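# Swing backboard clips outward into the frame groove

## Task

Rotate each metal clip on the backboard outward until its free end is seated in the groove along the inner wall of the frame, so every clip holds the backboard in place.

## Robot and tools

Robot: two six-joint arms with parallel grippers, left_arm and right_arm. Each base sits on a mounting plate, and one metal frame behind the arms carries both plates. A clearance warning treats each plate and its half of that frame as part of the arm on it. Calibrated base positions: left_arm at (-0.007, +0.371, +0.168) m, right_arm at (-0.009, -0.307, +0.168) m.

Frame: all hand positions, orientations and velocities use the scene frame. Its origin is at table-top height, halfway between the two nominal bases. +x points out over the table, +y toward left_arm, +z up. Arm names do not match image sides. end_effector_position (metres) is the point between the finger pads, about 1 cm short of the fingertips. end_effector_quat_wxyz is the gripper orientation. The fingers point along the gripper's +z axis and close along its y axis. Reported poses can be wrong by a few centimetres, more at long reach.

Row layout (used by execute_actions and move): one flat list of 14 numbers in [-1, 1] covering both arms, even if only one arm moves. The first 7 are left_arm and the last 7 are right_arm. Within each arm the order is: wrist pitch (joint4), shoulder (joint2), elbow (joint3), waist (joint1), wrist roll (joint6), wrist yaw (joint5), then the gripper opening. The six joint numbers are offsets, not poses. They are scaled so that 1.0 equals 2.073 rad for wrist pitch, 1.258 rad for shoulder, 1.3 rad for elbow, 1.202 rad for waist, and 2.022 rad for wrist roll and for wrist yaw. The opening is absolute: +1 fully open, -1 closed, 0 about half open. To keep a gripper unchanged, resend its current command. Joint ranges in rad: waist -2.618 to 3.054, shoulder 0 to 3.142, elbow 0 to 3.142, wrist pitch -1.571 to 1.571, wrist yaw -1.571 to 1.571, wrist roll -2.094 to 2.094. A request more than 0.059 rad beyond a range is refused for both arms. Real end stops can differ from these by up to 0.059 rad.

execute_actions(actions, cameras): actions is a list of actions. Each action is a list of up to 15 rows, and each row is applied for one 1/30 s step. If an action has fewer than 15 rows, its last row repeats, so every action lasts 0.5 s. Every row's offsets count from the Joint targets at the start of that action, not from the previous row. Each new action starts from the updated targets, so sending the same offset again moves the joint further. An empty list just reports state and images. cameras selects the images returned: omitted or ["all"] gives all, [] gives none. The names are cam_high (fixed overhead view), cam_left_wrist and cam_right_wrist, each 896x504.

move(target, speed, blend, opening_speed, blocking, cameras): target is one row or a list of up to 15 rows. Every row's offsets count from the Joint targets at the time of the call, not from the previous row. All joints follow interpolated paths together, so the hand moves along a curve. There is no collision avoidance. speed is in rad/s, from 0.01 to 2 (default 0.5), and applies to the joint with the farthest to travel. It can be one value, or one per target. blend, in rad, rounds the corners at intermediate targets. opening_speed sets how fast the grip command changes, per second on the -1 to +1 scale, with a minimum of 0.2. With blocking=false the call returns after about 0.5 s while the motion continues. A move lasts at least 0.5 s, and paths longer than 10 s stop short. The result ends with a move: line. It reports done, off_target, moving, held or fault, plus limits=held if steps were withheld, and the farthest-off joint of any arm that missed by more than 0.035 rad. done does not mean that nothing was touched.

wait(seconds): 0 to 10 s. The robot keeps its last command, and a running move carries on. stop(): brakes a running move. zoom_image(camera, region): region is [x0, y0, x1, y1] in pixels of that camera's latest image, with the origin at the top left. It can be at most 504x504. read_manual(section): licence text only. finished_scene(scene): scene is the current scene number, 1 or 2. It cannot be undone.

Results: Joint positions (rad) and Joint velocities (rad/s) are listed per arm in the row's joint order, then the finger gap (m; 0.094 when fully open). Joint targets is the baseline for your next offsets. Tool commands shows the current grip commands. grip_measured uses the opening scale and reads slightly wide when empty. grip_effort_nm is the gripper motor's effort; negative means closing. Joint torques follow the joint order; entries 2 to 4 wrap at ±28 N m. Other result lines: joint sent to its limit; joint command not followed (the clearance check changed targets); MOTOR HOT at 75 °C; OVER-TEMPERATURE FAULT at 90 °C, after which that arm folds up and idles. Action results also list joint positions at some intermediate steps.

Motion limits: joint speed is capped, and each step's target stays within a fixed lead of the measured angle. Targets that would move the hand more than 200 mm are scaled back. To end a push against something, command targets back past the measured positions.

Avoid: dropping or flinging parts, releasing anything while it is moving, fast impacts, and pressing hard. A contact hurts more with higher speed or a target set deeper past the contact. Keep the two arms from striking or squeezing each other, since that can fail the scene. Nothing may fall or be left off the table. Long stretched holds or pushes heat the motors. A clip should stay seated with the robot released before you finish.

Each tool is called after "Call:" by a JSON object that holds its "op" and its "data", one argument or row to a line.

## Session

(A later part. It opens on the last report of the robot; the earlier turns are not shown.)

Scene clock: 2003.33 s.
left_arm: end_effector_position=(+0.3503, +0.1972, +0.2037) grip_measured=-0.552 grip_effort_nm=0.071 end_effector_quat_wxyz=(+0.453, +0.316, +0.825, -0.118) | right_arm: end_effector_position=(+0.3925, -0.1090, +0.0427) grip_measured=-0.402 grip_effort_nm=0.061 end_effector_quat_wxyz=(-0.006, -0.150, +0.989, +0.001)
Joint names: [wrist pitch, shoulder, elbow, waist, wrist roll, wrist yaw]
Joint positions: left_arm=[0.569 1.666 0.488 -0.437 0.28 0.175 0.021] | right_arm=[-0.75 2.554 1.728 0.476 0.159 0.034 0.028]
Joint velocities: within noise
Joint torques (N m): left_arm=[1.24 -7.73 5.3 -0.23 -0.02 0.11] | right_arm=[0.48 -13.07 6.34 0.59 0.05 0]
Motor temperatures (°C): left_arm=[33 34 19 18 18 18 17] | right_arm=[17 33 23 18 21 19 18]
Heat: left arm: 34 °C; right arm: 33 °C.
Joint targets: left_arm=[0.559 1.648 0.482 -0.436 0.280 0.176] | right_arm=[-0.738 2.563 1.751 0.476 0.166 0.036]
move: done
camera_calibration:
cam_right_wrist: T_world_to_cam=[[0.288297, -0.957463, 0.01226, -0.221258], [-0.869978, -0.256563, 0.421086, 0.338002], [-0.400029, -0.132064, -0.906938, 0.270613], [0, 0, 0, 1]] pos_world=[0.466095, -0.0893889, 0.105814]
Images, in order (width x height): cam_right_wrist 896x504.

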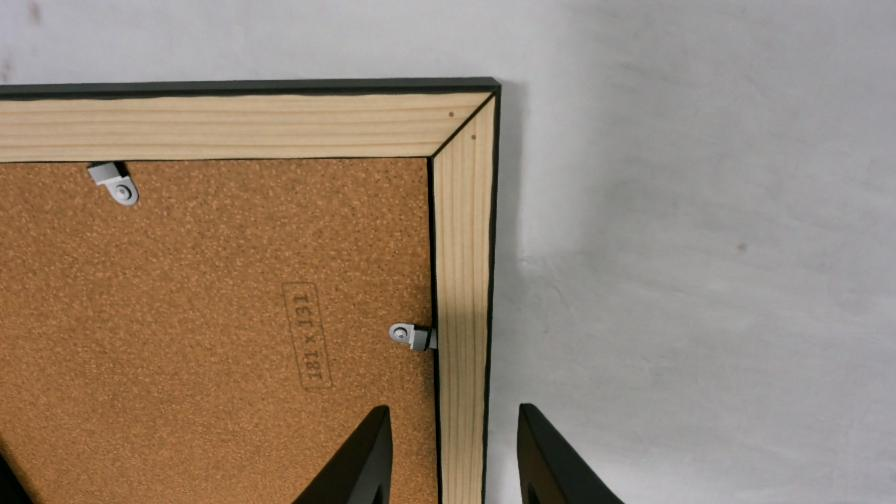

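Call:
{"op": "move", "data": {
  "target": [0,0,0,0,0,0,-0.55,0.0225,0.037,0,0,0,0,-0.4],
  "speed": 0.12,
  "cameras": ["cam_right_wrist"]
}}

Call:
{"op": "zoom_image", "data": {
  "camera": "cam_right_wrist",
  "region": [340, 340, 560, 494]
}}

Scene clock: 2012.47 s.
left_arm: end_effector_position=(+0.3503, +0.1972, +0.2037) grip_measured=-0.552 grip_effort_nm=0.061 end_effector_quat_wxyz=(+0.453, +0.316, +0.825, -0.118) | right_arm: end_effector_position=(+0.3930, -0.1080, +0.0245) grip_measured=-0.402 grip_effort_nm=0.066 end_effector_quat_wxyz=(-0.004, -0.149, +0.989, +0.002)
Joint names: [wrist pitch, shoulder, elbow, waist, wrist roll, wrist yaw]
Joint positions: left_arm=[0.569 1.666 0.488 -0.437 0.28 0.175 0.021] | right_arm=[-0.703 2.596 1.728 0.476 0.16 0.034 0.028]
Joint velocities: within noise
Joint torques (N m): left_arm=[1.28 -7.77 5.33 -0.13 0.01 0.07] | right_arm=[0.48 -12.77 6.23 0.57 0.04 0]
Motor temperatures (°C): left_arm=[33 34 19 18 18 18 17] | right_arm=[17 33 24 18 21 19 18]
Heat: left arm: 34 °C; right arm: 33 °C.
Joint targets: left_arm=[0.559 1.648 0.482 -0.436 0.280 0.176] | right_arm=[-0.691 2.609 1.751 0.476 0.166 0.036]
move: done
camera_calibration:
cam_right_wrist: T_world_to_cam=[[0.287728, -0.957642, 0.0115655, -0.219962], [-0.871694, -0.256864, 0.417338, 0.347047], [-0.396689, -0.130161, -0.908678, 0.253354], [0, 0, 0, 1]] pos_world=[0.466311, -0.088524, 0.0879256]
Images, in order (width x height): cam_right_wrist 896x504.

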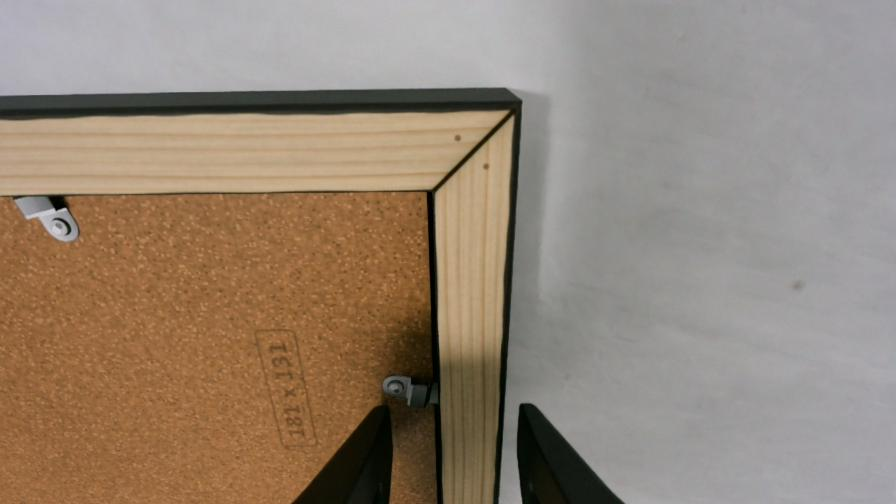

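Scaled by 2.291.

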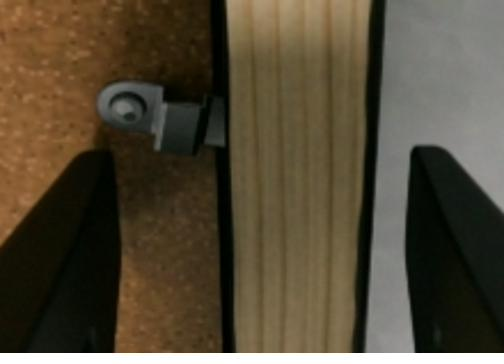

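Call:
{"op": "move", "data": {
  "target": [
    [0,0,0,0,0,0,-0.55,0.0028,0.0055,-0.004,0,0,0,-0.4],
    [0,0,0,0,0,0,-0.55,0.0028,0.0055,-0.004,0,0,0,-0.6],
    [0,0,0,0,0,0,-0.55,0.0028,0.0055,-0.004,0,0,0,-0.78]
  ],
  "speed": 0.1,
  "opening_speed": 0.2,
  "cameras": ["cam_right_wrist"]
}}

Call:
{"op": "zoom_image", "data": {
  "camera": "cam_right_wrist",
  "region": [340, 340, 560, 494]
}}

Scene clock: 2023.57 s.
left_arm: end_effector_position=(+0.3503, +0.1972, +0.2037) grip_measured=-0.552 grip_effort_nm=0.066 end_effector_quat_wxyz=(+0.453, +0.316, +0.825, -0.118) | right_arm: end_effector_position=(+0.3954, -0.1081, +0.0245) grip_measured=-0.776 grip_effort_nm=-1.038 end_effector_quat_wxyz=(+0.001, -0.149, +0.989, +0.000)
Joint names: [wrist pitch, shoulder, elbow, waist, wrist roll, wrist yaw]
Joint positions: left_arm=[0.569 1.666 0.488 -0.437 0.28 0.175 0.021] | right_arm=[-0.695 2.596 1.728 0.476 0.16 0.041 0.011]
Joint velocities: within noise
Joint torques (N m): left_arm=[1.28 -7.64 5.33 -0.14 0.03 0.12] | right_arm=[0.47 -12.18 5.9 0.53 0.03 -0.08]
Motor temperatures (°C): left_arm=[33 34 19 18 18 18 17] | right_arm=[17 35 24 18 21 19 18]
Heat: left arm: 34 °C; right arm: 35 °C.
Joint targets: left_arm=[0.559 1.648 0.482 -0.436 0.280 0.176] | right_arm=[-0.685 2.616 1.745 0.476 0.166 0.036]
move: done
camera_calibration:
cam_right_wrist: T_world_to_cam=[[0.286905, -0.957809, 0.016934, -0.220645], [-0.876236, -0.255244, 0.408731, 0.35129], [-0.387165, -0.132105, -0.912498, 0.250399], [0, 0, 0, 1]] pos_world=[0.468063, -0.0885917, 0.0886418]
Images, in order (width x height): cam_right_wrist 896x504.

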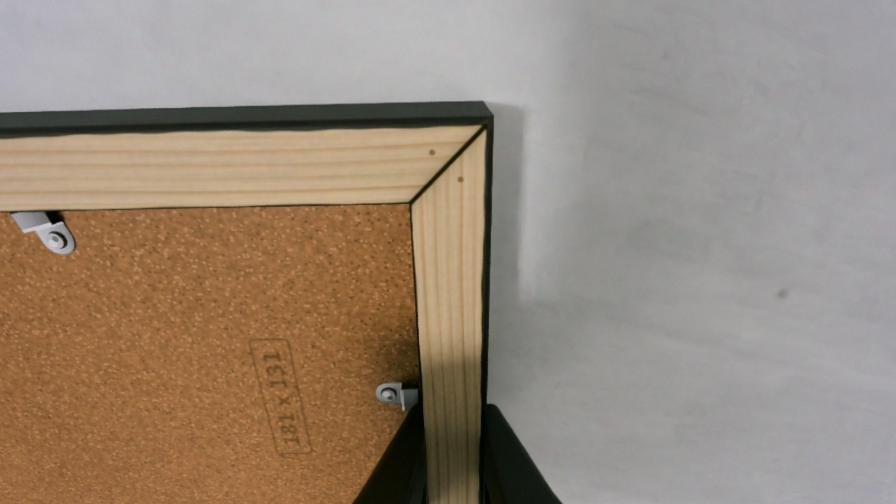

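Scaled by 2.291.

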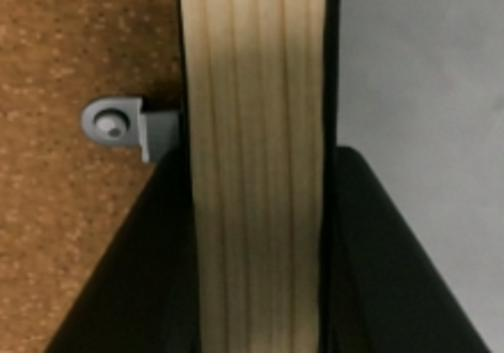

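Call:
{"op": "move", "data": {
  "target": [0,0,0,0,0,0,-0.55,0,0,0,0,0,0,-0.4],
  "opening_speed": 0.6,
  "cameras": []
}}

Call:
{"op": "move", "data": {
  "target": [
    [0,0,0,0,0,0,-0.55,-0.0675,-0.1113,0,0,0,0,-0.4],
    [0,0,0,0,0,0,-0.55,-0.2378,-0.3585,0.0208,0.2138,-0.6365,0,-0.4]
  ],
  "speed": [0.3,0.8],
  "cameras": ["cam_right_wrist"]
}}

Call:
{"op": "zoom_image", "data": {
  "camera": "cam_right_wrist",
  "region": [300, 60, 740, 350]
}}

Scene clock: 2029.03 s.
left_arm: end_effector_position=(+0.3503, +0.1972, +0.2037) grip_measured=-0.552 grip_effort_nm=0.066 end_effector_quat_wxyz=(+0.453, +0.316, +0.825, -0.118) | right_arm: end_effector_position=(+0.3946, -0.1084, +0.0230) grip_measured=-0.402 grip_effort_nm=0.066 end_effector_quat_wxyz=(+0.000, -0.149, +0.989, -0.001)
Joint names: [wrist pitch, shoulder, elbow, waist, wrist roll, wrist yaw]
Joint positions: left_arm=[0.569 1.666 0.488 -0.437 0.28 0.175 0.021] | right_arm=[-0.694 2.6 1.728 0.476 0.16 0.041 0.028]
Joint velocities: within noise
Joint torques (N m): left_arm=[1.28 -7.83 5.26 -0.13 -0.01 0.1] | right_arm=[0.45 -12.55 5.86 0.58 0.04 -0.06]
Motor temperatures (°C): left_arm=[33 34 19 18 18 18 17] | right_arm=[17 35 24 18 21 19 18]
Heat: left arm: 34 °C; right arm: 35 °C.
Joint targets: left_arm=[0.559 1.648 0.482 -0.436 0.280 0.176] | right_arm=[-0.685 2.616 1.745 0.476 0.167 0.036]
move: done
No camera images: "cameras" was empty.

Scene clock: 2032.03 s.
left_arm: end_effector_position=(+0.3503, +0.1972, +0.2037) grip_measured=-0.552 grip_effort_nm=0.071 end_effector_quat_wxyz=(+0.453, +0.316, +0.825, -0.118) | right_arm: end_effector_position=(+0.3053, -0.0458, +0.2001) grip_measured=-0.402 grip_effort_nm=0.061 end_effector_quat_wxyz=(+0.023, +0.791, -0.611, -0.004)
Joint names: [wrist pitch, shoulder, elbow, waist, wrist roll, wrist yaw]
Joint positions: left_arm=[0.569 1.666 0.488 -0.437 0.28 0.175 0.021] | right_arm=[-1.167 2.199 1.745 0.73 -1.112 0.041 0.028]
Joint velocities: within noise
Joint torques (N m): left_arm=[1.25 -7.64 5.29 -0.13 0.01 0.08] | right_arm=[0.17 -15.42 7.34 0.85 -0.11 -0.06]
Motor temperatures (°C): left_arm=[33 34 19 18 18 18 17] | right_arm=[17 36 24 18 21 19 18]
Heat: left arm: 34 °C; right arm: 36 °C.
Joint targets: left_arm=[0.559 1.648 0.482 -0.436 0.280 0.176] | right_arm=[-1.178 2.165 1.772 0.733 -1.121 0.036]
move: done
camera_calibration:
cam_right_wrist: T_world_to_cam=[[0.969152, 0.24526, -0.0243305, -0.282977], [0.231552, -0.872249, 0.430773, -0.154356], [0.0844292, -0.423118, -0.902132, 0.224673], [0, 0, 0, 1]] pos_world=[0.29102, 0.0298297, 0.262292]
Images, in order (width x height): cam_right_wrist 896x504.

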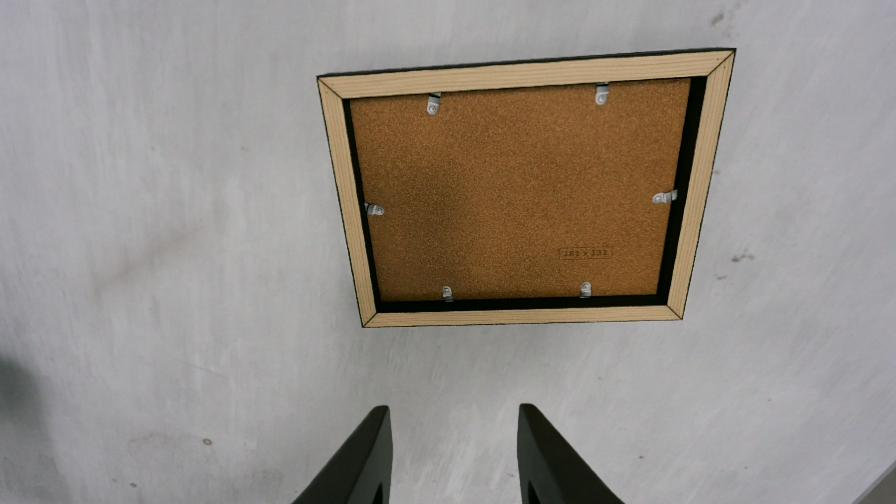

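Scaled by 1.145.

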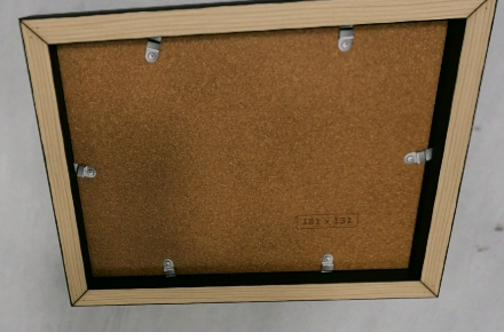

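Call:
{"op": "finished_scene", "data": {
  "scene": 1
}}

The scene is finished: the task was done.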